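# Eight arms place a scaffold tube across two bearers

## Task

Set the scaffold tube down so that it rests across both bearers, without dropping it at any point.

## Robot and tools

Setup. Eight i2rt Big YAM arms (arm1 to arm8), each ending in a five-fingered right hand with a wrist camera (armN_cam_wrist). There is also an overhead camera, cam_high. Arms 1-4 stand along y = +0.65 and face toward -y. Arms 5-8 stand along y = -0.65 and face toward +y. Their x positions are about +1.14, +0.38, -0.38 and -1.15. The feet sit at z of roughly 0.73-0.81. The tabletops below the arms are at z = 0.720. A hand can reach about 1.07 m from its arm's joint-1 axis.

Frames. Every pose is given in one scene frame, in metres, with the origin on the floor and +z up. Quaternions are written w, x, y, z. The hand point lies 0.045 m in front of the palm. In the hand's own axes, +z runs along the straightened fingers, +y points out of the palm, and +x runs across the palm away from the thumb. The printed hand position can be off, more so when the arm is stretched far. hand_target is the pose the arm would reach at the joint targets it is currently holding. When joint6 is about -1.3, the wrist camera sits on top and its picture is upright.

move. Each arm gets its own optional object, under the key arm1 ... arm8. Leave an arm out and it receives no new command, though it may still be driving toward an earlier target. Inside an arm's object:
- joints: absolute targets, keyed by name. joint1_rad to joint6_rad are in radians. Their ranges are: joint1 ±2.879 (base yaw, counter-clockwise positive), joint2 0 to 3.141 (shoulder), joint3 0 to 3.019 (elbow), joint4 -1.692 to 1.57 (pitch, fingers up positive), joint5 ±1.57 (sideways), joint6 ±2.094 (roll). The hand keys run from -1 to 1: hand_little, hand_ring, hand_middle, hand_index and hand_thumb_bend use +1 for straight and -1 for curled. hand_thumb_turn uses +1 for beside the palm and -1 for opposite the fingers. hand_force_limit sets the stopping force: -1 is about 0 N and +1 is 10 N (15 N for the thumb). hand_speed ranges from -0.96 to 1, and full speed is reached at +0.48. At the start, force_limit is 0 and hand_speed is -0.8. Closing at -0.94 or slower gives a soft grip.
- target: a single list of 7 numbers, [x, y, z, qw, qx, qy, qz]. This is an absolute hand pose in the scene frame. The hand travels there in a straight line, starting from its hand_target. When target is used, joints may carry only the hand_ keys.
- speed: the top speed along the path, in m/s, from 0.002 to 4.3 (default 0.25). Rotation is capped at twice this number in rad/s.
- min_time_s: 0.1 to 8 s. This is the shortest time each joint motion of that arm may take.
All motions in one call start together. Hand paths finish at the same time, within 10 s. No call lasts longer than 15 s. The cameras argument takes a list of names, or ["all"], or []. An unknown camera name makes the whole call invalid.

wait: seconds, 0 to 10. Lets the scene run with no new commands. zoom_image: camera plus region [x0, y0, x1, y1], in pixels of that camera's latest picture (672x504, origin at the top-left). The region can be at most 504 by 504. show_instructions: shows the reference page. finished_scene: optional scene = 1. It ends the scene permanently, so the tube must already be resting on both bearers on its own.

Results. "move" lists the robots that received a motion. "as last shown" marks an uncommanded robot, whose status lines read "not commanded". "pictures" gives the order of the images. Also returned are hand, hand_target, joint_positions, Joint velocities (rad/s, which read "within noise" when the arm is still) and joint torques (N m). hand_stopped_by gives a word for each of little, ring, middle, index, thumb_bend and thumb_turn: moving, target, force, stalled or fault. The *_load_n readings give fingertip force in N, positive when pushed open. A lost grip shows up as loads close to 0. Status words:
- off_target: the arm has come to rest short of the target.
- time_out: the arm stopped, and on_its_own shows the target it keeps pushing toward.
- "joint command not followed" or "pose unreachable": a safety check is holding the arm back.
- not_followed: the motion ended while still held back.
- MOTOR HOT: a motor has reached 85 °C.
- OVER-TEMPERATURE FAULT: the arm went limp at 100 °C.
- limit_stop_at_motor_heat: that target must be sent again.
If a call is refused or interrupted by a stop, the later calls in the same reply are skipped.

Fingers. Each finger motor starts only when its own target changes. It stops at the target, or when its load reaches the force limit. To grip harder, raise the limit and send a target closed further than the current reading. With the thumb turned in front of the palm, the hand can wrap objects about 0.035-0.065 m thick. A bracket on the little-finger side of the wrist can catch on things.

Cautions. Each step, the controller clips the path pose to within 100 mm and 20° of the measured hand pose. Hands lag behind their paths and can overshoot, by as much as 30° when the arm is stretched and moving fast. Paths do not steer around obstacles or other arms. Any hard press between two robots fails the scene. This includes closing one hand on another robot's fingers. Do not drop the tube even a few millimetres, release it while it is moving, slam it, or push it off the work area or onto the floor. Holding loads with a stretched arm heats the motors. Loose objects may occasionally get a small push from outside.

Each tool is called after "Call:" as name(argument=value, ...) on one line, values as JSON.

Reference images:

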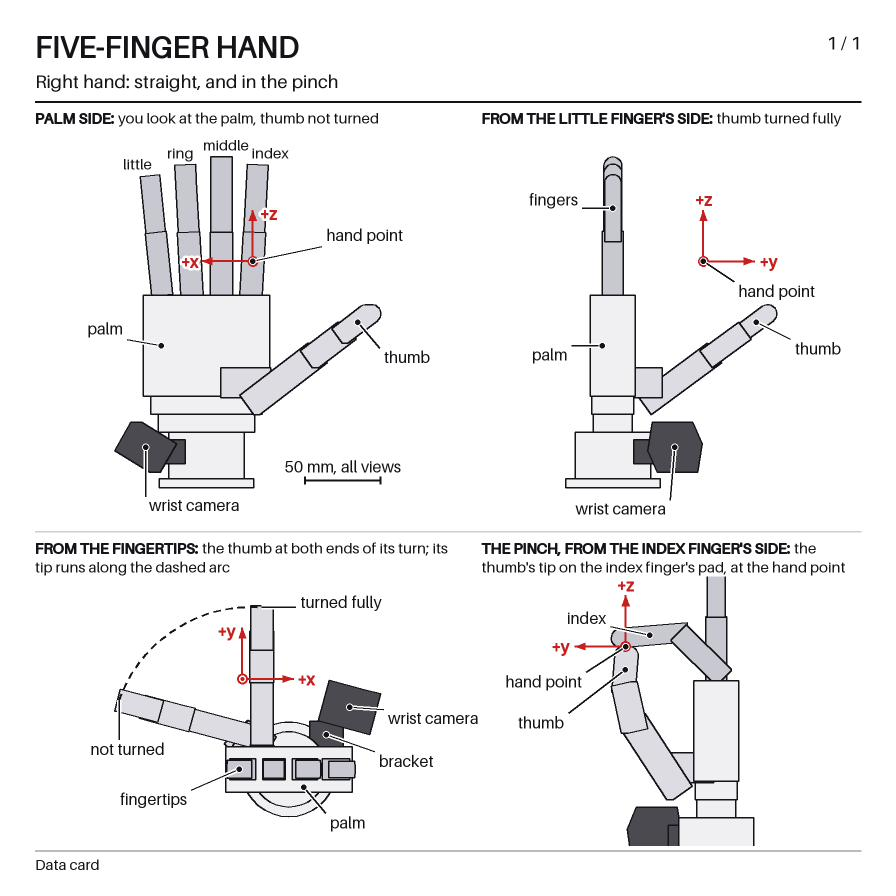

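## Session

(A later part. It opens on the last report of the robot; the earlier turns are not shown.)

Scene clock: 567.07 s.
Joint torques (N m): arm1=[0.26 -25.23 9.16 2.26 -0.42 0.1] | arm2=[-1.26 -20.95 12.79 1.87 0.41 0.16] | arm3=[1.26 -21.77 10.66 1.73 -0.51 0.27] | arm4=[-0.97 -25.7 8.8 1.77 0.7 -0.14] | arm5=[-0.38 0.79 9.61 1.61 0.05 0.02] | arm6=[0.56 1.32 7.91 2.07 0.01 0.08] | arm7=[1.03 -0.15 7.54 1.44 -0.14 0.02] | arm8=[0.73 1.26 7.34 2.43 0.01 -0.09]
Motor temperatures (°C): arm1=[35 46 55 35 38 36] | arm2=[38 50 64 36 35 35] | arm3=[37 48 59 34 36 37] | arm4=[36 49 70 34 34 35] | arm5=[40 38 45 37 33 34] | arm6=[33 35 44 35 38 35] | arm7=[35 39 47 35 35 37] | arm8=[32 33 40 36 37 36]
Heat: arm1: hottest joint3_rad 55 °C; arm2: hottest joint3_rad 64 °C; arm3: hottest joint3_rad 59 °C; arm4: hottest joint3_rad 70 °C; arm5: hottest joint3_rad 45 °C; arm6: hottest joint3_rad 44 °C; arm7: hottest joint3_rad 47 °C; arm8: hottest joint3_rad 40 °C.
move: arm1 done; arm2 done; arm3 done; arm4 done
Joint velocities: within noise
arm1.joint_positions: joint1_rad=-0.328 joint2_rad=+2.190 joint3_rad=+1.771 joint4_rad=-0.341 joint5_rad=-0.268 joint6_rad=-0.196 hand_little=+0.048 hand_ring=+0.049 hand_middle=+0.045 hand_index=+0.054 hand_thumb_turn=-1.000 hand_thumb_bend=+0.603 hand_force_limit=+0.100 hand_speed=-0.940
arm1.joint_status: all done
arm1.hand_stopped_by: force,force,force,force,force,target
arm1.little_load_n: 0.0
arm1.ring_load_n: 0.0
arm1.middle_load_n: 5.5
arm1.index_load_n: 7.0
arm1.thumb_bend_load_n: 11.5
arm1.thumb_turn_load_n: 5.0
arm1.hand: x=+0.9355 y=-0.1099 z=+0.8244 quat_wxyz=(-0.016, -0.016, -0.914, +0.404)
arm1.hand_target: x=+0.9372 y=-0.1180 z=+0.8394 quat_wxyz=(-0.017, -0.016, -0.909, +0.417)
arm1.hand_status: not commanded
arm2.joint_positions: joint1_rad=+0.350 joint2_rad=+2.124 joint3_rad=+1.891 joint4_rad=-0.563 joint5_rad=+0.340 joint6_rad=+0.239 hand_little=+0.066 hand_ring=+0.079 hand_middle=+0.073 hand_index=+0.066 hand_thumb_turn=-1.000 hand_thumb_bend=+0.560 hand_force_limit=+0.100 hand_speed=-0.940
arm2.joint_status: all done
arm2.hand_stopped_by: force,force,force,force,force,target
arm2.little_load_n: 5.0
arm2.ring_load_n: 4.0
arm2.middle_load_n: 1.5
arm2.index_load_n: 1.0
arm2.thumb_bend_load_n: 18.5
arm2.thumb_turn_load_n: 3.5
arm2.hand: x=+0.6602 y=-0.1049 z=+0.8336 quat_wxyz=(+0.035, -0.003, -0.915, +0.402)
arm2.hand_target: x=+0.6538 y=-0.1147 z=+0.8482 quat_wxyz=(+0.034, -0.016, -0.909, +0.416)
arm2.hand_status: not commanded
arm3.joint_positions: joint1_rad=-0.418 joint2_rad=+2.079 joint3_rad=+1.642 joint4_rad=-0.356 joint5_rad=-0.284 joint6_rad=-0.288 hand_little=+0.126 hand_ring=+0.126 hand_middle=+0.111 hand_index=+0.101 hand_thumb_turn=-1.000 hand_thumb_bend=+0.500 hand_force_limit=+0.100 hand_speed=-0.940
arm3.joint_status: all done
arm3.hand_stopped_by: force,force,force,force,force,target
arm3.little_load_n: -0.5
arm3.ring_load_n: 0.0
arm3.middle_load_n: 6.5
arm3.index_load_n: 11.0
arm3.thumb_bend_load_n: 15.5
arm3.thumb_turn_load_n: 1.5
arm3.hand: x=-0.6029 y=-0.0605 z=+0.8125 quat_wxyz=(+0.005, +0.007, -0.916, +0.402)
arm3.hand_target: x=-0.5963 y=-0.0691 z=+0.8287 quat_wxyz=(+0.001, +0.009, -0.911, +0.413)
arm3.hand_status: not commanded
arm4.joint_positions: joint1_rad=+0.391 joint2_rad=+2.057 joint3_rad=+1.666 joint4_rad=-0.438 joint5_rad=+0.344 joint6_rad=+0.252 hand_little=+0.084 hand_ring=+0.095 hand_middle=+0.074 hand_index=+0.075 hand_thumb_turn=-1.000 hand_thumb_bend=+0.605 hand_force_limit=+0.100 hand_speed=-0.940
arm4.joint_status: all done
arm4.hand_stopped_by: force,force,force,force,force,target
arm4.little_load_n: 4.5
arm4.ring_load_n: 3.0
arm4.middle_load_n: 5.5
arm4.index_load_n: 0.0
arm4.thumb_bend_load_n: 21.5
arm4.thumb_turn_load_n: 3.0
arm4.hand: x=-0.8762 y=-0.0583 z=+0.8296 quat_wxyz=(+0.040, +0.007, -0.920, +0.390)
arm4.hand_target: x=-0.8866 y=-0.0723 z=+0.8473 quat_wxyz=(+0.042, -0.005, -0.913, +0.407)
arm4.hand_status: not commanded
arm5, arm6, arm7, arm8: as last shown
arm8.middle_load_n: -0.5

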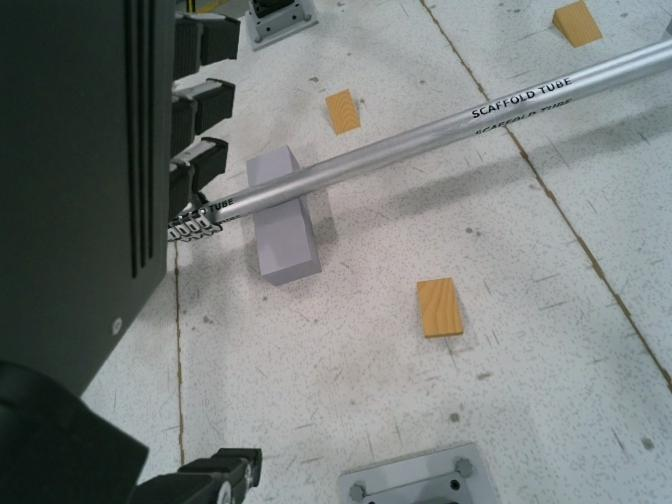

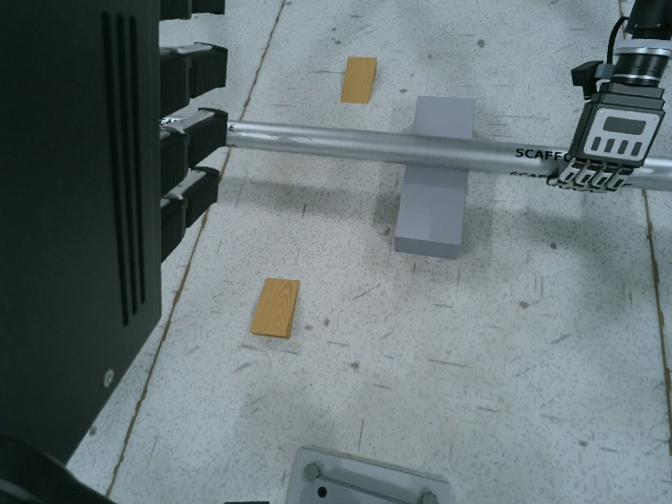

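Call:
move(arm1={"joints": {"hand_little": 0.25, "hand_ring": 0.25, "hand_middle": 0.25, "hand_index": 0.25, "hand_thumb_bend": 0.74, "hand_speed": -0.94}}, arm2={"joints": {"hand_little": 0.27, "hand_ring": 0.27, "hand_middle": 0.27, "hand_index": 0.27, "hand_thumb_bend": 0.70, "hand_speed": -0.94}}, arm3={"joints": {"hand_little": 0.32, "hand_ring": 0.32, "hand_middle": 0.31, "hand_index": 0.30, "hand_thumb_bend": 0.64, "hand_speed": -0.94}}, arm4={"joints": {"hand_little": 0.28, "hand_ring": 0.28, "hand_middle": 0.28, "hand_index": 0.28, "hand_thumb_bend": 0.745, "hand_speed": -0.94}}, cameras=["arm6_cam_wrist", "arm7_cam_wrist", "arm2_cam_wrist"])

Call:
zoom_image(camera="arm7_cam_wrist", region=[380, 120, 500, 210])

Scene clock: 580.20 s.
Joint torques (N m): arm1=[0.21 -25.47 9.2 2.25 -0.33 0.11] | arm2=[-1.03 -20.95 12.88 1.87 0.28 0.16] | arm3=[0.62 -20.89 10.73 1.74 -0.38 0.3] | arm4=[0.26 -26.4 8.8 1.88 0.51 -0.11] | arm5=[0.03 0.67 9.55 1.54 0.07 0.03] | arm6=[0.85 2.32 7.83 2.18 -0.01 0.03] | arm7=[1.55 -0.03 7.72 1.42 -0.14 0.02] | arm8=[0.91 1.32 7.54 2.45 0.07 -0.09]
Motor temperatures (°C): arm1=[35 45 54 35 38 36] | arm2=[38 50 60 36 35 35] | arm3=[37 48 57 34 36 37] | arm4=[36 50 66 34 34 35] | arm5=[40 38 45 37 33 34] | arm6=[33 35 45 35 38 35] | arm7=[35 39 47 35 35 37] | arm8=[32 33 40 36 37 36]
Heat: arm1: hottest joint3_rad 54 °C; arm2: hottest joint3_rad 60 °C; arm3: hottest joint3_rad 57 °C; arm4: hottest joint3_rad 66 °C; arm5: hottest joint3_rad 45 °C; arm6: hottest joint3_rad 45 °C; arm7: hottest joint3_rad 47 °C; arm8: hottest joint3_rad 40 °C.
move: arm1 done; arm2 done; arm3 done; arm4 done
Joint velocities: within noise
arm1.joint_positions: joint1_rad=-0.328 joint2_rad=+2.190 joint3_rad=+1.770 joint4_rad=-0.339 joint5_rad=-0.271 joint6_rad=-0.196 hand_little=+0.250 hand_ring=+0.250 hand_middle=+0.250 hand_index=+0.250 hand_thumb_turn=-1.000 hand_thumb_bend=+0.740 hand_force_limit=+0.100 hand_speed=-0.940
arm1.joint_status: all done
arm1.hand_stopped_by: target,target,target,target,target,target
arm1.little_load_n: 0.0
arm1.ring_load_n: 0.0
arm1.middle_load_n: 0.0
arm1.index_load_n: 0.5
arm1.thumb_bend_load_n: 0.0
arm1.thumb_turn_load_n: 0.0
arm1.hand: x=+0.9361 y=-0.1099 z=+0.8242 quat_wxyz=(-0.017, -0.015, -0.914, +0.405)
arm1.hand_target: x=+0.9372 y=-0.1182 z=+0.8395 quat_wxyz=(-0.017, -0.015, -0.908, +0.418)
arm1.hand_status: not commanded
arm2.joint_positions: joint1_rad=+0.346 joint2_rad=+2.124 joint3_rad=+1.891 joint4_rad=-0.563 joint5_rad=+0.344 joint6_rad=+0.249 hand_little=+0.270 hand_ring=+0.270 hand_middle=+0.270 hand_index=+0.270 hand_thumb_turn=-1.000 hand_thumb_bend=+0.700 hand_force_limit=+0.100 hand_speed=-0.940
arm2.joint_status: all done
arm2.hand_stopped_by: target,target,target,target,target,target
arm2.little_load_n: 0.0
arm2.ring_load_n: 0.0
arm2.middle_load_n: 0.0
arm2.index_load_n: 0.0
arm2.thumb_bend_load_n: 0.0
arm2.thumb_turn_load_n: 0.0
arm2.hand: x=+0.6566 y=-0.1063 z=+0.8334 quat_wxyz=(+0.037, -0.010, -0.915, +0.403)
arm2.hand_target: x=+0.6545 y=-0.1149 z=+0.8484 quat_wxyz=(+0.033, -0.020, -0.909, +0.416)
arm2.hand_status: not commanded
arm3.joint_positions: joint1_rad=-0.416 joint2_rad=+2.074 joint3_rad=+1.642 joint4_rad=-0.356 joint5_rad=-0.285 joint6_rad=-0.288 hand_little=+0.320 hand_ring=+0.320 hand_middle=+0.310 hand_index=+0.300 hand_thumb_turn=-1.000 hand_thumb_bend=+0.640 hand_force_limit=+0.100 hand_speed=-0.940
arm3.joint_status: all done
arm3.hand_stopped_by: target,target,target,target,target,target
arm3.little_load_n: 0.0
arm3.ring_load_n: 0.0
arm3.middle_load_n: 0.0
arm3.index_load_n: 0.0
arm3.thumb_bend_load_n: 0.0
arm3.thumb_turn_load_n: 0.0
arm3.hand: x=-0.6014 y=-0.0613 z=+0.8159 quat_wxyz=(+0.004, +0.009, -0.915, +0.404)
arm3.hand_target: x=-0.5965 y=-0.0691 z=+0.8288 quat_wxyz=(+0.002, +0.009, -0.911, +0.413)
arm3.hand_status: not commanded
arm4.joint_positions: joint1_rad=+0.380 joint2_rad=+2.057 joint3_rad=+1.666 joint4_rad=-0.436 joint5_rad=+0.349 joint6_rad=+0.261 hand_little=+0.280 hand_ring=+0.280 hand_middle=+0.280 hand_index=+0.280 hand_thumb_turn=-1.000 hand_thumb_bend=+0.746 hand_force_limit=+0.100 hand_speed=-0.940
arm4.joint_status: all done
arm4.hand_stopped_by: target,target,target,target,target,target
arm4.little_load_n: 0.0
arm4.ring_load_n: 0.0
arm4.middle_load_n: 0.0
arm4.index_load_n: 0.0
arm4.thumb_bend_load_n: 0.0
arm4.thumb_turn_load_n: 0.0
arm4.hand: x=-0.8843 y=-0.0621 z=+0.8301 quat_wxyz=(+0.042, -0.003, -0.919, +0.391)
arm4.hand_target: x=-0.8861 y=-0.0729 z=+0.8478 quat_wxyz=(+0.040, -0.010, -0.912, +0.407)
arm4.hand_status: not commanded
arm5, arm6, arm7, arm8: as last shown
arm5.ring_load_n: -0.5
arm8.middle_load_n: 0.0
pictures: arm2_cam_wrist, arm6_cam_wrist, arm7_cam_wrist

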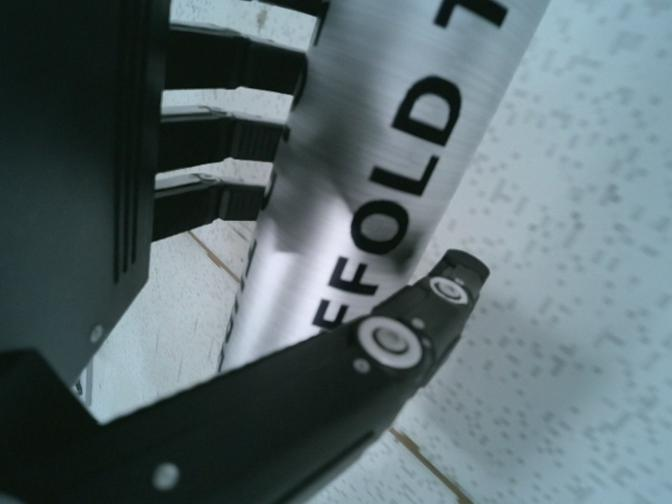

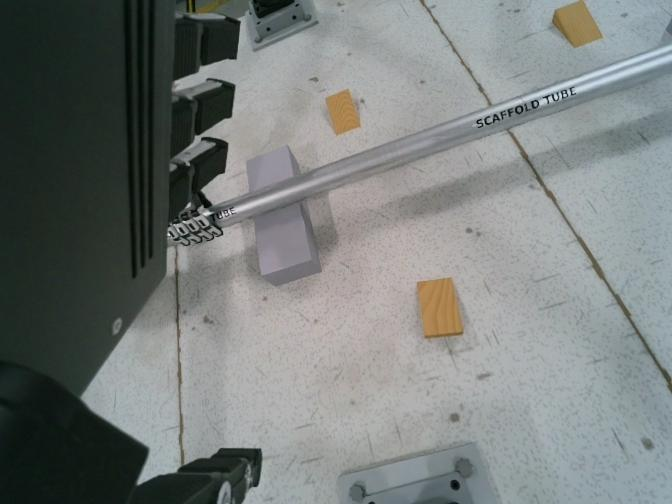

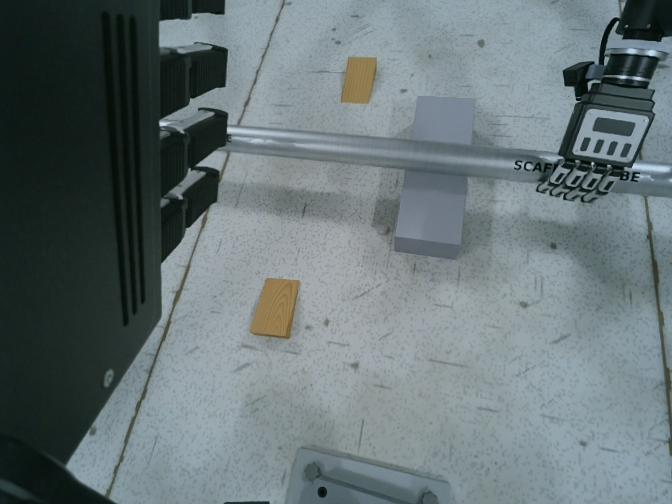

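Scaled by 4.200.

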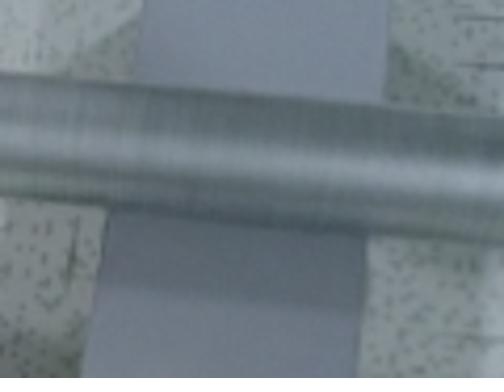

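Call:
wait(seconds=0.2, cameras=["arm1_cam_wrist", "arm4_cam_wrist", "arm3_cam_wrist", "arm7_cam_wrist"])

Call:
zoom_image(camera="arm7_cam_wrist", region=[380, 120, 500, 210])

Scene clock: 583.10 s.
Joint torques (N m): arm1=[0.26 -25.35 9.33 2.24 -0.32 0.11] | arm2=[-0.97 -21.01 12.89 1.87 0.28 0.16] | arm3=[0.56 -21.01 10.69 1.68 -0.39 0.24] | arm4=[-0.38 -25.47 8.85 1.95 0.52 -0.1] | arm5=[0.26 0.67 9.74 1.5 0.05 0.01] | arm6=[0.85 1.49 7.88 2.13 0.03 0.05] | arm7=[1.26 -0.09 7.77 1.43 -0.16 0.01] | arm8=[0.38 0.79 7.49 2.32 0.02 -0.14]
Motor temperatures (°C): arm1=[35 45 53 35 38 36] | arm2=[38 50 59 36 35 35] | arm3=[37 48 56 34 36 37] | arm4=[36 50 65 34 34 35] | arm5=[40 38 45 37 33 34] | arm6=[33 35 45 35 38 35] | arm7=[35 39 47 35 35 37] | arm8=[32 33 40 36 37 36]
Heat: arm1: hottest joint3_rad 53 °C; arm2: hottest joint3_rad 59 °C; arm3: hottest joint3_rad 56 °C; arm4: hottest joint3_rad 65 °C; arm5: hottest joint3_rad 45 °C; arm6: hottest joint3_rad 45 °C; arm7: hottest joint3_rad 47 °C; arm8: hottest joint3_rad 40 °C.
Joint velocities: within noise
arm1.joint_positions: joint1_rad=-0.328 joint2_rad=+2.190 joint3_rad=+1.770 joint4_rad=-0.339 joint5_rad=-0.271 joint6_rad=-0.196 hand_little=+0.250 hand_ring=+0.250 hand_middle=+0.250 hand_index=+0.250 hand_thumb_turn=-1.000 hand_thumb_bend=+0.740 hand_force_limit=+0.100 hand_speed=-0.940
arm1.joint_status: all done
arm1.hand_stopped_by: target,target,target,target,target,target
arm1.little_load_n: 0.0
arm1.ring_load_n: 0.0
arm1.middle_load_n: 0.0
arm1.index_load_n: 0.5
arm1.thumb_bend_load_n: 0.0
arm1.thumb_turn_load_n: 0.0
arm1.hand: x=+0.9361 y=-0.1099 z=+0.8242 quat_wxyz=(-0.017, -0.015, -0.914, +0.405)
arm1.hand_target: x=+0.9372 y=-0.1182 z=+0.8395 quat_wxyz=(-0.017, -0.015, -0.908, +0.418)
arm1.hand_status: not commanded
arm2.joint_positions: joint1_rad=+0.346 joint2_rad=+2.124 joint3_rad=+1.891 joint4_rad=-0.563 joint5_rad=+0.344 joint6_rad=+0.249 hand_little=+0.270 hand_ring=+0.270 hand_middle=+0.270 hand_index=+0.270 hand_thumb_turn=-1.000 hand_thumb_bend=+0.700 hand_force_limit=+0.100 hand_speed=-0.940
arm2.joint_status: all done
arm2.hand_stopped_by: target,target,target,target,target,target
arm2.little_load_n: 0.0
arm2.ring_load_n: 0.0
arm2.middle_load_n: 0.0
arm2.index_load_n: 0.0
arm2.thumb_bend_load_n: -0.5
arm2.thumb_turn_load_n: 0.0
arm2.hand: x=+0.6566 y=-0.1063 z=+0.8334 quat_wxyz=(+0.037, -0.010, -0.915, +0.403)
arm2.hand_target: x=+0.6545 y=-0.1149 z=+0.8484 quat_wxyz=(+0.033, -0.020, -0.909, +0.416)
arm2.hand_status: not commanded
arm3.joint_positions: joint1_rad=-0.416 joint2_rad=+2.074 joint3_rad=+1.642 joint4_rad=-0.356 joint5_rad=-0.285 joint6_rad=-0.288 hand_little=+0.320 hand_ring=+0.320 hand_middle=+0.310 hand_index=+0.300 hand_thumb_turn=-1.000 hand_thumb_bend=+0.640 hand_force_limit=+0.100 hand_speed=-0.940
arm3.joint_status: all done
arm3.hand_stopped_by: target,target,target,target,target,target
arm3.little_load_n: 0.0
arm3.ring_load_n: 0.0
arm3.middle_load_n: 0.0
arm3.index_load_n: 0.0
arm3.thumb_bend_load_n: 0.0
arm3.thumb_turn_load_n: 0.0
arm3.hand: x=-0.6014 y=-0.0613 z=+0.8159 quat_wxyz=(+0.004, +0.009, -0.915, +0.404)
arm3.hand_target: x=-0.5965 y=-0.0691 z=+0.8288 quat_wxyz=(+0.002, +0.009, -0.911, +0.413)
arm3.hand_status: not commanded
arm4.joint_positions: joint1_rad=+0.380 joint2_rad=+2.057 joint3_rad=+1.666 joint4_rad=-0.436 joint5_rad=+0.349 joint6_rad=+0.261 hand_little=+0.280 hand_ring=+0.280 hand_middle=+0.280 hand_index=+0.280 hand_thumb_turn=-1.000 hand_thumb_bend=+0.746 hand_force_limit=+0.100 hand_speed=-0.940
arm4.joint_status: all done
arm4.hand_stopped_by: target,target,target,target,target,target
arm4.little_load_n: 0.0
arm4.ring_load_n: 0.0
arm4.middle_load_n: 0.0
arm4.index_load_n: 0.0
arm4.thumb_bend_load_n: 0.0
arm4.thumb_turn_load_n: 0.0
arm4.hand: x=-0.8843 y=-0.0621 z=+0.8301 quat_wxyz=(+0.042, -0.003, -0.919, +0.391)
arm4.hand_target: x=-0.8861 y=-0.0729 z=+0.8478 quat_wxyz=(+0.040, -0.010, -0.912, +0.407)
arm4.hand_status: not commanded
arm5.joint_positions: joint1_rad=+0.416 joint2_rad=+0.614 joint3_rad=+1.325 joint4_rad=-1.393 joint5_rad=+0.268 joint6_rad=-1.221 hand_little=+1.000 hand_ring=+1.000 hand_middle=+1.000 hand_index=+1.000 hand_thumb_turn=+1.000 hand_thumb_bend=+1.000 hand_force_limit=+0.000 hand_speed=-0.800
arm5.joint_status: not commanded
arm5.hand_stopped_by: target,target,target,target,target,target
arm5.little_load_n: 0.5
arm5.ring_load_n: 0.0
arm5.middle_load_n: 0.0
arm5.index_load_n: 0.0
arm5.thumb_bend_load_n: 0.0
arm5.thumb_turn_load_n: 0.0
arm5.hand: x=-1.1474 y=-0.4366 z=+1.2142 quat_wxyz=(-0.356, +0.639, +0.627, +0.269)
arm5.hand_target: x=-1.1472 y=-0.4369 z=+1.2241 quat_wxyz=(-0.366, +0.637, +0.622, +0.273)
arm5.hand_status: not commanded
arm6.joint_positions: joint1_rad=-0.320 joint2_rad=+0.642 joint3_rad=+1.438 joint4_rad=-1.379 joint5_rad=-0.202 joint6_rad=-1.074 hand_little=+1.000 hand_ring=+1.000 hand_middle=+1.000 hand_index=+1.000 hand_thumb_turn=+1.000 hand_thumb_bend=+1.000 hand_force_limit=+0.000 hand_speed=-0.800
arm6.joint_status: not commanded
arm6.hand_stopped_by: target,target,target,target,target,target
arm6.little_load_n: 0.0
arm6.ring_load_n: 0.0
arm6.middle_load_n: 0.0
arm6.index_load_n: 0.0
arm6.thumb_bend_load_n: 0.0
arm6.thumb_turn_load_n: 0.0
arm6.hand: x=-0.3198 y=-0.4433 z=+1.2250 quat_wxyz=(-0.422, +0.789, +0.379, +0.236)
arm6.hand_target: x=-0.3202 y=-0.4444 z=+1.2328 quat_wxyz=(-0.428, +0.785, +0.378, +0.241)
arm6.hand_status: not commanded
arm7.joint_positions: joint1_rad=+0.107 joint2_rad=+0.617 joint3_rad=+1.327 joint4_rad=-1.407 joint5_rad=-0.191 joint6_rad=-1.323 hand_little=+1.000 hand_ring=+1.000 hand_middle=+1.000 hand_index=+1.000 hand_thumb_turn=+1.000 hand_thumb_bend=+1.000 hand_force_limit=+0.000 hand_speed=-0.800
arm7.joint_status: not commanded
arm7.hand_stopped_by: target,target,target,target,target,target
arm7.little_load_n: 0.0
arm7.ring_load_n: 0.0
arm7.middle_load_n: 0.0
arm7.index_load_n: 0.0
arm7.thumb_bend_load_n: 0.0
arm7.thumb_turn_load_n: 0.0
arm7.hand: x=+0.3786 y=-0.4257 z=+1.2011 quat_wxyz=(-0.391, +0.670, +0.605, +0.182)
arm7.hand_target: x=+0.3786 y=-0.4251 z=+1.2113 quat_wxyz=(-0.399, +0.665, +0.602, +0.189)
arm7.hand_status: not commanded
arm8.joint_positions: joint1_rad=+0.250 joint2_rad=+0.614 joint3_rad=+1.437 joint4_rad=-1.429 joint5_rad=-0.161 joint6_rad=-1.429 hand_little=+1.000 hand_ring=+1.000 hand_middle=+1.000 hand_index=+1.000 hand_thumb_turn=+1.000 hand_thumb_bend=+1.000 hand_force_limit=+0.000 hand_speed=-0.800
arm8.joint_status: not commanded
arm8.hand_stopped_by: target,target,target,target,target,target
arm8.little_load_n: 0.0
arm8.ring_load_n: 0.0
arm8.middle_load_n: 0.0
arm8.index_load_n: 0.0
arm8.thumb_bend_load_n: 0.0
arm8.thumb_turn_load_n: 0.0
arm8.hand: x=+1.1066 y=-0.4290 z=+1.2434 quat_wxyz=(-0.419, +0.562, +0.685, +0.199)
arm8.hand_target: x=+1.1068 y=-0.4298 z=+1.2514 quat_wxyz=(-0.426, +0.558, +0.682, +0.205)
arm8.hand_status: not commanded
wait: 0.20 s; at rest from the start
pictures: arm1_cam_wrist, arm3_cam_wrist, arm4_cam_wrist, arm7_cam_wrist

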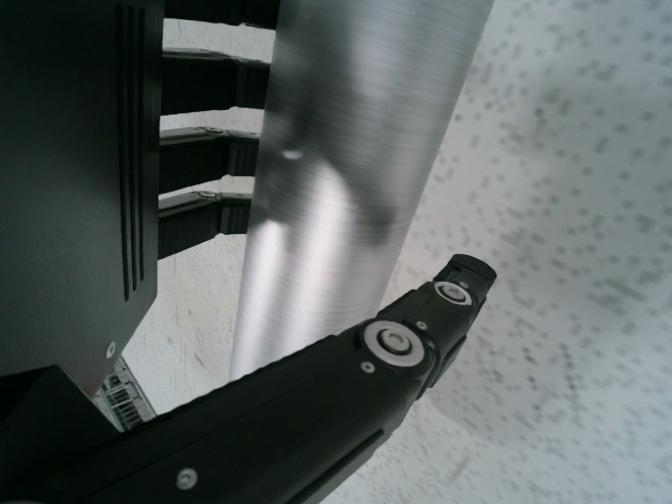

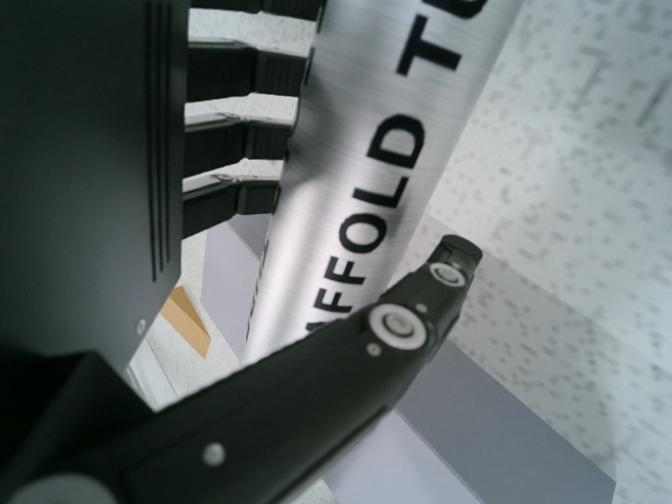

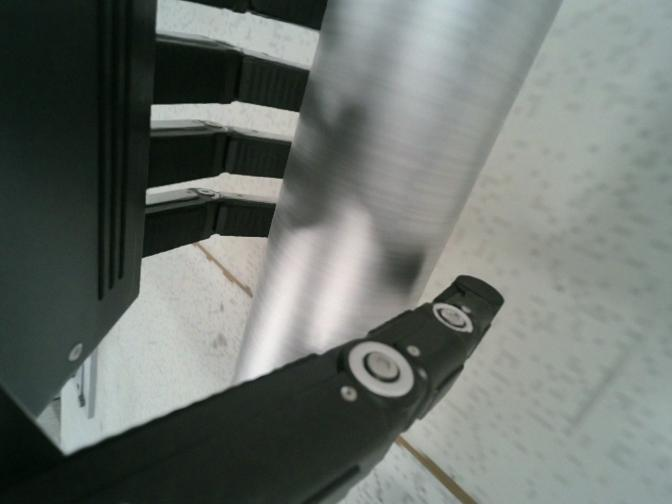

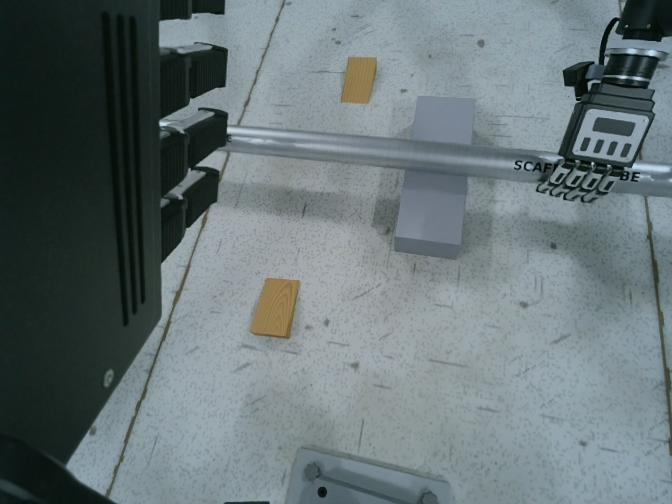

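Scaled by 4.200.

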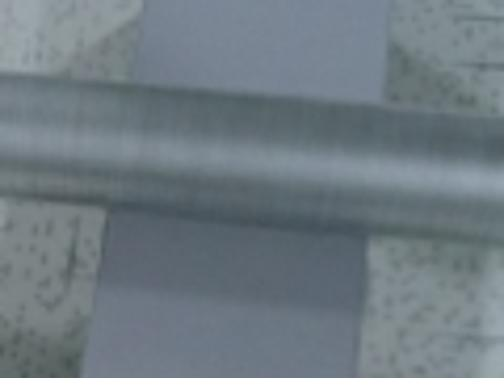

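Call:
move(arm1={"joints": {"hand_little": 0.45, "hand_ring": 0.45, "hand_middle": 0.45, "hand_index": 0.45, "hand_thumb_bend": 0.84, "hand_speed": -0.9}}, arm2={"joints": {"hand_little": 0.45, "hand_ring": 0.45, "hand_middle": 0.45, "hand_index": 0.45, "hand_thumb_bend": 0.82, "hand_speed": -0.9}}, arm3={"joints": {"hand_little": 0.45, "hand_ring": 0.45, "hand_middle": 0.45, "hand_index": 0.45, "hand_thumb_bend": 0.80, "hand_speed": -0.9}}, arm4={"joints": {"hand_little": 0.45, "hand_ring": 0.45, "hand_middle": 0.45, "hand_index": 0.45, "hand_thumb_bend": 0.84, "hand_speed": -0.9}}, cameras=["arm6_cam_wrist", "arm7_cam_wrist"])

Call:
zoom_image(camera="arm7_cam_wrist", region=[380, 120, 500, 210])

Scene clock: 587.33 s.
Joint torques (N m): arm1=[0.56 -25.11 9.29 2.33 -0.33 0.12] | arm2=[-0.97 -20.95 12.89 1.88 0.28 0.16] | arm3=[1.55 -21.01 10.7 1.78 -0.39 0.31] | arm4=[-0.67 -25.47 8.87 1.89 0.53 -0.14] | arm5=[-0.26 0.91 9.69 1.51 0.04 -0.01] | arm6=[1.03 2.37 7.91 2.26 0.04 0.1] | arm7=[1.08 -0.09 7.65 1.51 -0.17 0.02] | arm8=[0.38 1.38 7.49 2.22 0.05 -0.1]
Motor temperatures (°C): arm1=[35 44 53 35 38 36] | arm2=[38 51 58 36 35 35] | arm3=[37 47 56 34 36 36] | arm4=[36 51 65 34 34 35] | arm5=[40 38 45 37 33 34] | arm6=[33 35 45 35 38 35] | arm7=[35 39 47 35 35 37] | arm8=[32 33 40 36 37 36]
Heat: arm1: hottest joint3_rad 53 °C; arm2: hottest joint3_rad 58 °C; arm3: hottest joint3_rad 56 °C; arm4: hottest joint3_rad 65 °C; arm5: hottest joint3_rad 45 °C; arm6: hottest joint3_rad 45 °C; arm7: hottest joint3_rad 47 °C; arm8: hottest joint3_rad 40 °C.
move: arm1 done; arm2 done; arm3 done; arm4 done
Joint velocities: within noise
arm1.joint_positions: joint1_rad=-0.328 joint2_rad=+2.190 joint3_rad=+1.770 joint4_rad=-0.339 joint5_rad=-0.271 joint6_rad=-0.196 hand_little=+0.450 hand_ring=+0.450 hand_middle=+0.450 hand_index=+0.450 hand_thumb_turn=-1.000 hand_thumb_bend=+0.840 hand_force_limit=+0.100 hand_speed=-0.900
arm1.joint_status: all done
arm1.hand_stopped_by: target,target,target,target,target,target
arm1.little_load_n: 0.0
arm1.ring_load_n: 0.0
arm1.middle_load_n: 0.0
arm1.index_load_n: 0.0
arm1.thumb_bend_load_n: 0.0
arm1.thumb_turn_load_n: 0.0
arm1.hand: x=+0.9361 y=-0.1099 z=+0.8242 quat_wxyz=(-0.017, -0.015, -0.914, +0.405)
arm1.hand_target: x=+0.9372 y=-0.1182 z=+0.8395 quat_wxyz=(-0.017, -0.015, -0.908, +0.418)
arm1.hand_status: not commanded
arm2.joint_positions: joint1_rad=+0.346 joint2_rad=+2.124 joint3_rad=+1.891 joint4_rad=-0.563 joint5_rad=+0.344 joint6_rad=+0.249 hand_little=+0.450 hand_ring=+0.450 hand_middle=+0.450 hand_index=+0.450 hand_thumb_turn=-1.000 hand_thumb_bend=+0.820 hand_force_limit=+0.100 hand_speed=-0.900
arm2.joint_status: all done
arm2.hand_stopped_by: target,target,target,target,target,target
arm2.little_load_n: -0.5
arm2.ring_load_n: 0.0
arm2.middle_load_n: 0.0
arm2.index_load_n: 0.0
arm2.thumb_bend_load_n: 0.0
arm2.thumb_turn_load_n: 0.0
arm2.hand: x=+0.6566 y=-0.1063 z=+0.8334 quat_wxyz=(+0.037, -0.010, -0.915, +0.403)
arm2.hand_target: x=+0.6545 y=-0.1149 z=+0.8484 quat_wxyz=(+0.033, -0.020, -0.909, +0.416)
arm2.hand_status: not commanded
arm3.joint_positions: joint1_rad=-0.416 joint2_rad=+2.073 joint3_rad=+1.642 joint4_rad=-0.354 joint5_rad=-0.285 joint6_rad=-0.278 hand_little=+0.450 hand_ring=+0.450 hand_middle=+0.450 hand_index=+0.450 hand_thumb_turn=-1.000 hand_thumb_bend=+0.800 hand_force_limit=+0.100 hand_speed=-0.900
arm3.joint_status: all done
arm3.hand_stopped_by: target,target,target,target,target,target
arm3.little_load_n: 0.0
arm3.ring_load_n: 0.0
arm3.middle_load_n: 0.0
arm3.index_load_n: 1.0
arm3.thumb_bend_load_n: 0.0
arm3.thumb_turn_load_n: 0.0
arm3.hand: x=-0.6010 y=-0.0619 z=+0.8169 quat_wxyz=(+0.003, +0.005, -0.914, +0.405)
arm3.hand_target: x=-0.5961 y=-0.0696 z=+0.8293 quat_wxyz=(+0.000, +0.005, -0.911, +0.413)
arm3.hand_status: not commanded
arm4.joint_positions: joint1_rad=+0.380 joint2_rad=+2.057 joint3_rad=+1.666 joint4_rad=-0.436 joint5_rad=+0.349 joint6_rad=+0.261 hand_little=+0.450 hand_ring=+0.450 hand_middle=+0.450 hand_index=+0.450 hand_thumb_turn=-1.000 hand_thumb_bend=+0.840 hand_force_limit=+0.100 hand_speed=-0.900
arm4.joint_status: all done
arm4.hand_stopped_by: target,target,target,target,target,target
arm4.little_load_n: 0.0
arm4.ring_load_n: 0.0
arm4.middle_load_n: 0.0
arm4.index_load_n: 0.0
arm4.thumb_bend_load_n: -0.5
arm4.thumb_turn_load_n: 0.0
arm4.hand: x=-0.8843 y=-0.0621 z=+0.8301 quat_wxyz=(+0.042, -0.003, -0.919, +0.391)
arm4.hand_target: x=-0.8861 y=-0.0729 z=+0.8478 quat_wxyz=(+0.040, -0.010, -0.912, +0.407)
arm4.hand_status: not commanded
arm5, arm6, arm7, arm8: as last shown
arm5.little_load_n: 0.0
arm6.little_load_n: 0.5
arm7.thumb_bend_load_n: 0.5
arm8.ring_load_n: -0.5

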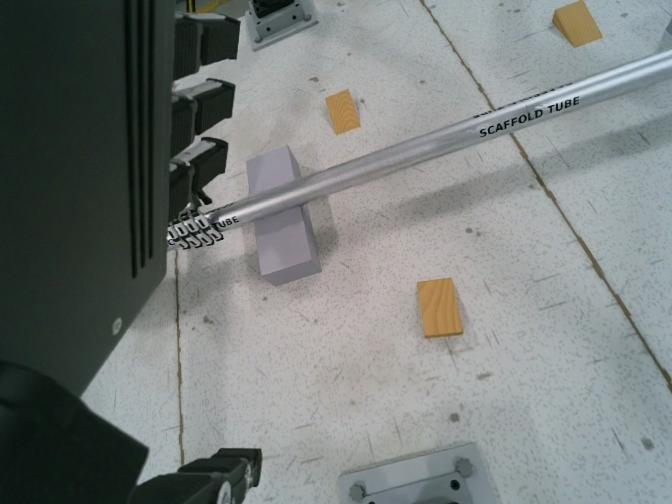

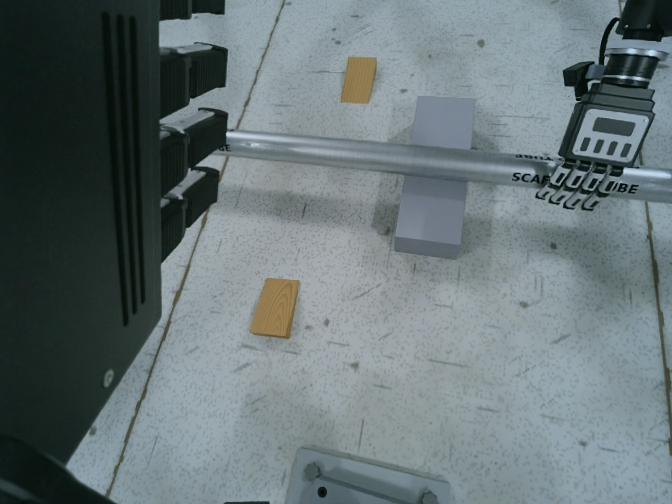

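Scaled by 4.200.

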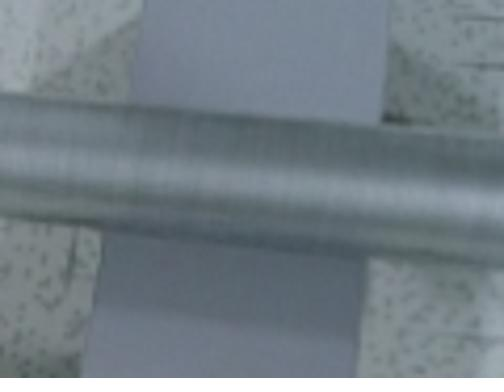

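Call:
wait(seconds=0.1, cameras=["arm2_cam_wrist", "arm4_cam_wrist", "arm7_cam_wrist"])

Call:
zoom_image(camera="arm7_cam_wrist", region=[380, 120, 500, 210])

Scene clock: 595.27 s.
Joint torques (N m): arm1=[0.44 -25.35 9.39 2.32 -0.33 0.11] | arm2=[-0.97 -21.01 12.88 1.87 0.28 0.16] | arm3=[0.85 -21.01 10.73 1.94 -0.4 0.3] | arm4=[0.09 -25 8.75 1.91 0.52 -0.07] | arm5=[0.44 0.79 9.72 1.58 0.06 0.04] | arm6=[0.79 1.85 7.97 1.88 0.01 0.11] | arm7=[1.61 -0.03 7.56 1.47 -0.13 0.03] | arm8=[0.38 1.32 7.62 2.37 0.02 -0.1]
Motor temperatures (°C): arm1=[35 44 53 35 38 36] | arm2=[38 51 56 36 35 35] | arm3=[37 47 55 34 36 36] | arm4=[36 51 63 34 34 35] | arm5=[40 38 45 37 33 34] | arm6=[33 35 45 35 38 35] | arm7=[35 39 47 35 35 37] | arm8=[32 33 40 36 37 36]
Heat: arm1: hottest joint3_rad 53 °C; arm2: hottest joint3_rad 56 °C; arm3: hottest joint3_rad 55 °C; arm4: hottest joint3_rad 63 °C; arm5: hottest joint3_rad 45 °C; arm6: hottest joint3_rad 45 °C; arm7: hottest joint3_rad 47 °C; arm8: hottest joint3_rad 40 °C.
Joint velocities: within noise
arm1.joint_positions: joint1_rad=-0.328 joint2_rad=+2.190 joint3_rad=+1.770 joint4_rad=-0.339 joint5_rad=-0.271 joint6_rad=-0.196 hand_little=+0.450 hand_ring=+0.450 hand_middle=+0.450 hand_index=+0.450 hand_thumb_turn=-1.000 hand_thumb_bend=+0.840 hand_force_limit=+0.100 hand_speed=-0.900
arm1.joint_status: all done
arm1.hand_stopped_by: target,target,target,target,target,target
arm1.little_load_n: 0.0
arm1.ring_load_n: 0.0
arm1.middle_load_n: 0.0
arm1.index_load_n: 0.0
arm1.thumb_bend_load_n: 0.0
arm1.thumb_turn_load_n: 0.0
arm1.hand: x=+0.9361 y=-0.1099 z=+0.8242 quat_wxyz=(-0.017, -0.015, -0.914, +0.405)
arm1.hand_target: x=+0.9372 y=-0.1182 z=+0.8395 quat_wxyz=(-0.017, -0.015, -0.908, +0.418)
arm1.hand_status: not commanded
arm2.joint_positions: joint1_rad=+0.346 joint2_rad=+2.124 joint3_rad=+1.891 joint4_rad=-0.563 joint5_rad=+0.344 joint6_rad=+0.249 hand_little=+0.450 hand_ring=+0.450 hand_middle=+0.450 hand_index=+0.450 hand_thumb_turn=-1.000 hand_thumb_bend=+0.820 hand_force_limit=+0.100 hand_speed=-0.900
arm2.joint_status: all done
arm2.hand_stopped_by: target,target,target,target,target,target
arm2.little_load_n: 0.0
arm2.ring_load_n: 0.0
arm2.middle_load_n: 0.0
arm2.index_load_n: 0.0
arm2.thumb_bend_load_n: 0.0
arm2.thumb_turn_load_n: 0.0
arm2.hand: x=+0.6566 y=-0.1063 z=+0.8334 quat_wxyz=(+0.037, -0.010, -0.915, +0.403)
arm2.hand_target: x=+0.6545 y=-0.1149 z=+0.8484 quat_wxyz=(+0.033, -0.020, -0.909, +0.416)
arm2.hand_status: not commanded
arm3.joint_positions: joint1_rad=-0.416 joint2_rad=+2.073 joint3_rad=+1.642 joint4_rad=-0.354 joint5_rad=-0.285 joint6_rad=-0.278 hand_little=+0.450 hand_ring=+0.450 hand_middle=+0.450 hand_index=+0.450 hand_thumb_turn=-1.000 hand_thumb_bend=+0.800 hand_force_limit=+0.100 hand_speed=-0.900
arm3.joint_status: all done
arm3.hand_stopped_by: target,target,target,target,target,target
arm3.little_load_n: 0.0
arm3.ring_load_n: 0.0
arm3.middle_load_n: 0.0
arm3.index_load_n: 0.5
arm3.thumb_bend_load_n: 0.0
arm3.thumb_turn_load_n: 0.0
arm3.hand: x=-0.6010 y=-0.0619 z=+0.8169 quat_wxyz=(+0.003, +0.005, -0.914, +0.405)
arm3.hand_target: x=-0.5961 y=-0.0696 z=+0.8293 quat_wxyz=(+0.000, +0.005, -0.911, +0.413)
arm3.hand_status: not commanded
arm4.joint_positions: joint1_rad=+0.380 joint2_rad=+2.057 joint3_rad=+1.666 joint4_rad=-0.436 joint5_rad=+0.349 joint6_rad=+0.261 hand_little=+0.450 hand_ring=+0.450 hand_middle=+0.450 hand_index=+0.450 hand_thumb_turn=-1.000 hand_thumb_bend=+0.840 hand_force_limit=+0.100 hand_speed=-0.900
arm4.joint_status: all done
arm4.hand_stopped_by: target,target,target,target,target,target
arm4.little_load_n: 0.0
arm4.ring_load_n: 0.0
arm4.middle_load_n: 0.0
arm4.index_load_n: 0.0
arm4.thumb_bend_load_n: 0.0
arm4.thumb_turn_load_n: 0.0
arm4.hand: x=-0.8843 y=-0.0621 z=+0.8301 quat_wxyz=(+0.042, -0.003, -0.919, +0.391)
arm4.hand_target: x=-0.8861 y=-0.0729 z=+0.8478 quat_wxyz=(+0.040, -0.010, -0.912, +0.407)
arm4.hand_status: not commanded
arm5.joint_positions: joint1_rad=+0.416 joint2_rad=+0.614 joint3_rad=+1.325 joint4_rad=-1.393 joint5_rad=+0.268 joint6_rad=-1.221 hand_little=+1.000 hand_ring=+1.000 hand_middle=+1.000 hand_index=+1.000 hand_thumb_turn=+1.000 hand_thumb_bend=+1.000 hand_force_limit=+0.000 hand_speed=-0.800
arm5.joint_status: not commanded
arm5.hand_stopped_by: target,target,target,target,target,target
arm5.little_load_n: 0.0
arm5.ring_load_n: 0.5
arm5.middle_load_n: 0.0
arm5.index_load_n: 0.0
arm5.thumb_bend_load_n: 0.0
arm5.thumb_turn_load_n: 0.0
arm5.hand: x=-1.1474 y=-0.4366 z=+1.2142 quat_wxyz=(-0.356, +0.639, +0.627, +0.269)
arm5.hand_target: x=-1.1472 y=-0.4369 z=+1.2241 quat_wxyz=(-0.366, +0.637, +0.622, +0.273)
arm5.hand_status: not commanded
arm6.joint_positions: joint1_rad=-0.320 joint2_rad=+0.642 joint3_rad=+1.438 joint4_rad=-1.379 joint5_rad=-0.202 joint6_rad=-1.074 hand_little=+1.000 hand_ring=+1.000 hand_middle=+1.000 hand_index=+1.000 hand_thumb_turn=+1.000 hand_thumb_bend=+1.000 hand_force_limit=+0.000 hand_speed=-0.800
arm6.joint_status: not commanded
arm6.hand_stopped_by: target,target,target,target,target,target
arm6.little_load_n: 0.0
arm6.ring_load_n: 0.0
arm6.middle_load_n: 0.0
arm6.index_load_n: 0.0
arm6.thumb_bend_load_n: 0.0
arm6.thumb_turn_load_n: 0.0
arm6.hand: x=-0.3198 y=-0.4433 z=+1.2250 quat_wxyz=(-0.422, +0.789, +0.379, +0.236)
arm6.hand_target: x=-0.3202 y=-0.4444 z=+1.2328 quat_wxyz=(-0.428, +0.785, +0.378, +0.241)
arm6.hand_status: not commanded
arm7.joint_positions: joint1_rad=+0.107 joint2_rad=+0.617 joint3_rad=+1.327 joint4_rad=-1.407 joint5_rad=-0.191 joint6_rad=-1.323 hand_little=+1.000 hand_ring=+1.000 hand_middle=+1.000 hand_index=+1.000 hand_thumb_turn=+1.000 hand_thumb_bend=+1.000 hand_force_limit=+0.000 hand_speed=-0.800
arm7.joint_status: not commanded
arm7.hand_stopped_by: target,target,target,target,target,target
arm7.little_load_n: 0.0
arm7.ring_load_n: 0.0
arm7.middle_load_n: 0.0
arm7.index_load_n: 0.5
arm7.thumb_bend_load_n: 0.0
arm7.thumb_turn_load_n: 0.0
arm7.hand: x=+0.3786 y=-0.4257 z=+1.2011 quat_wxyz=(-0.391, +0.670, +0.605, +0.182)
arm7.hand_target: x=+0.3786 y=-0.4251 z=+1.2113 quat_wxyz=(-0.399, +0.665, +0.602, +0.189)
arm7.hand_status: not commanded
arm8.joint_positions: joint1_rad=+0.250 joint2_rad=+0.614 joint3_rad=+1.437 joint4_rad=-1.429 joint5_rad=-0.161 joint6_rad=-1.429 hand_little=+1.000 hand_ring=+1.000 hand_middle=+1.000 hand_index=+1.000 hand_thumb_turn=+1.000 hand_thumb_bend=+1.000 hand_force_limit=+0.000 hand_speed=-0.800
arm8.joint_status: not commanded
arm8.hand_stopped_by: target,target,target,target,target,target
arm8.little_load_n: 0.0
arm8.ring_load_n: 0.0
arm8.middle_load_n: 0.0
arm8.index_load_n: 0.0
arm8.thumb_bend_load_n: 0.0
arm8.thumb_turn_load_n: -0.5
arm8.hand: x=+1.1066 y=-0.4290 z=+1.2434 quat_wxyz=(-0.419, +0.562, +0.685, +0.199)
arm8.hand_target: x=+1.1068 y=-0.4298 z=+1.2514 quat_wxyz=(-0.426, +0.558, +0.682, +0.205)
arm8.hand_status: not commanded
wait: 0.10 s; at rest from the start

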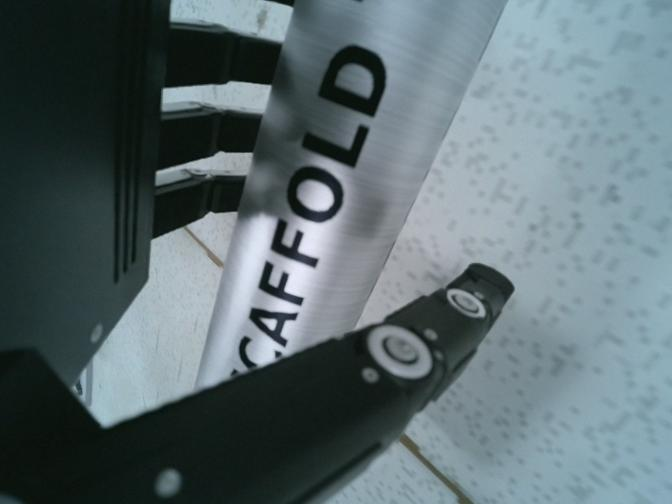

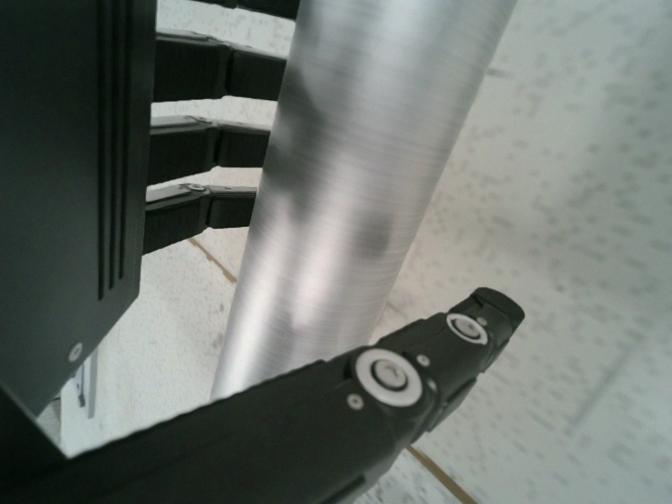

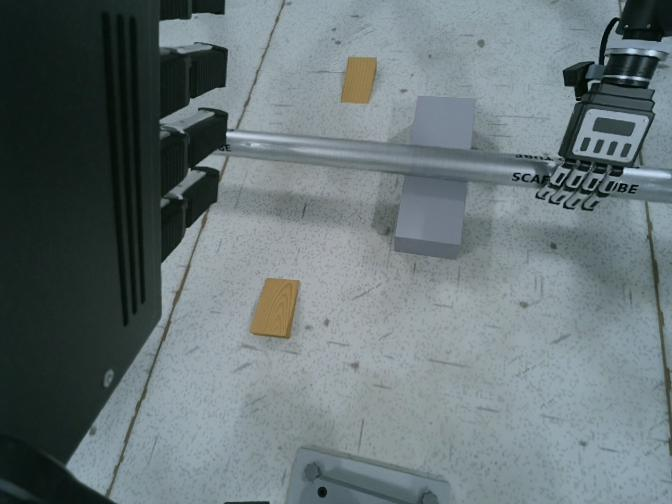

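Scaled by 4.200.

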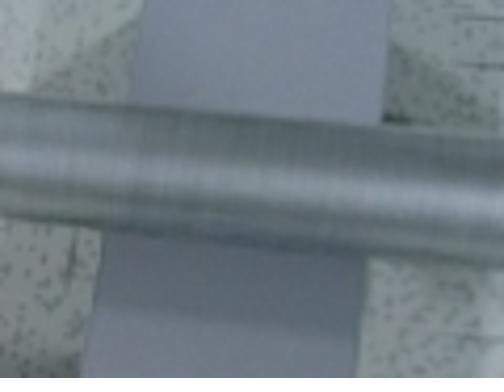

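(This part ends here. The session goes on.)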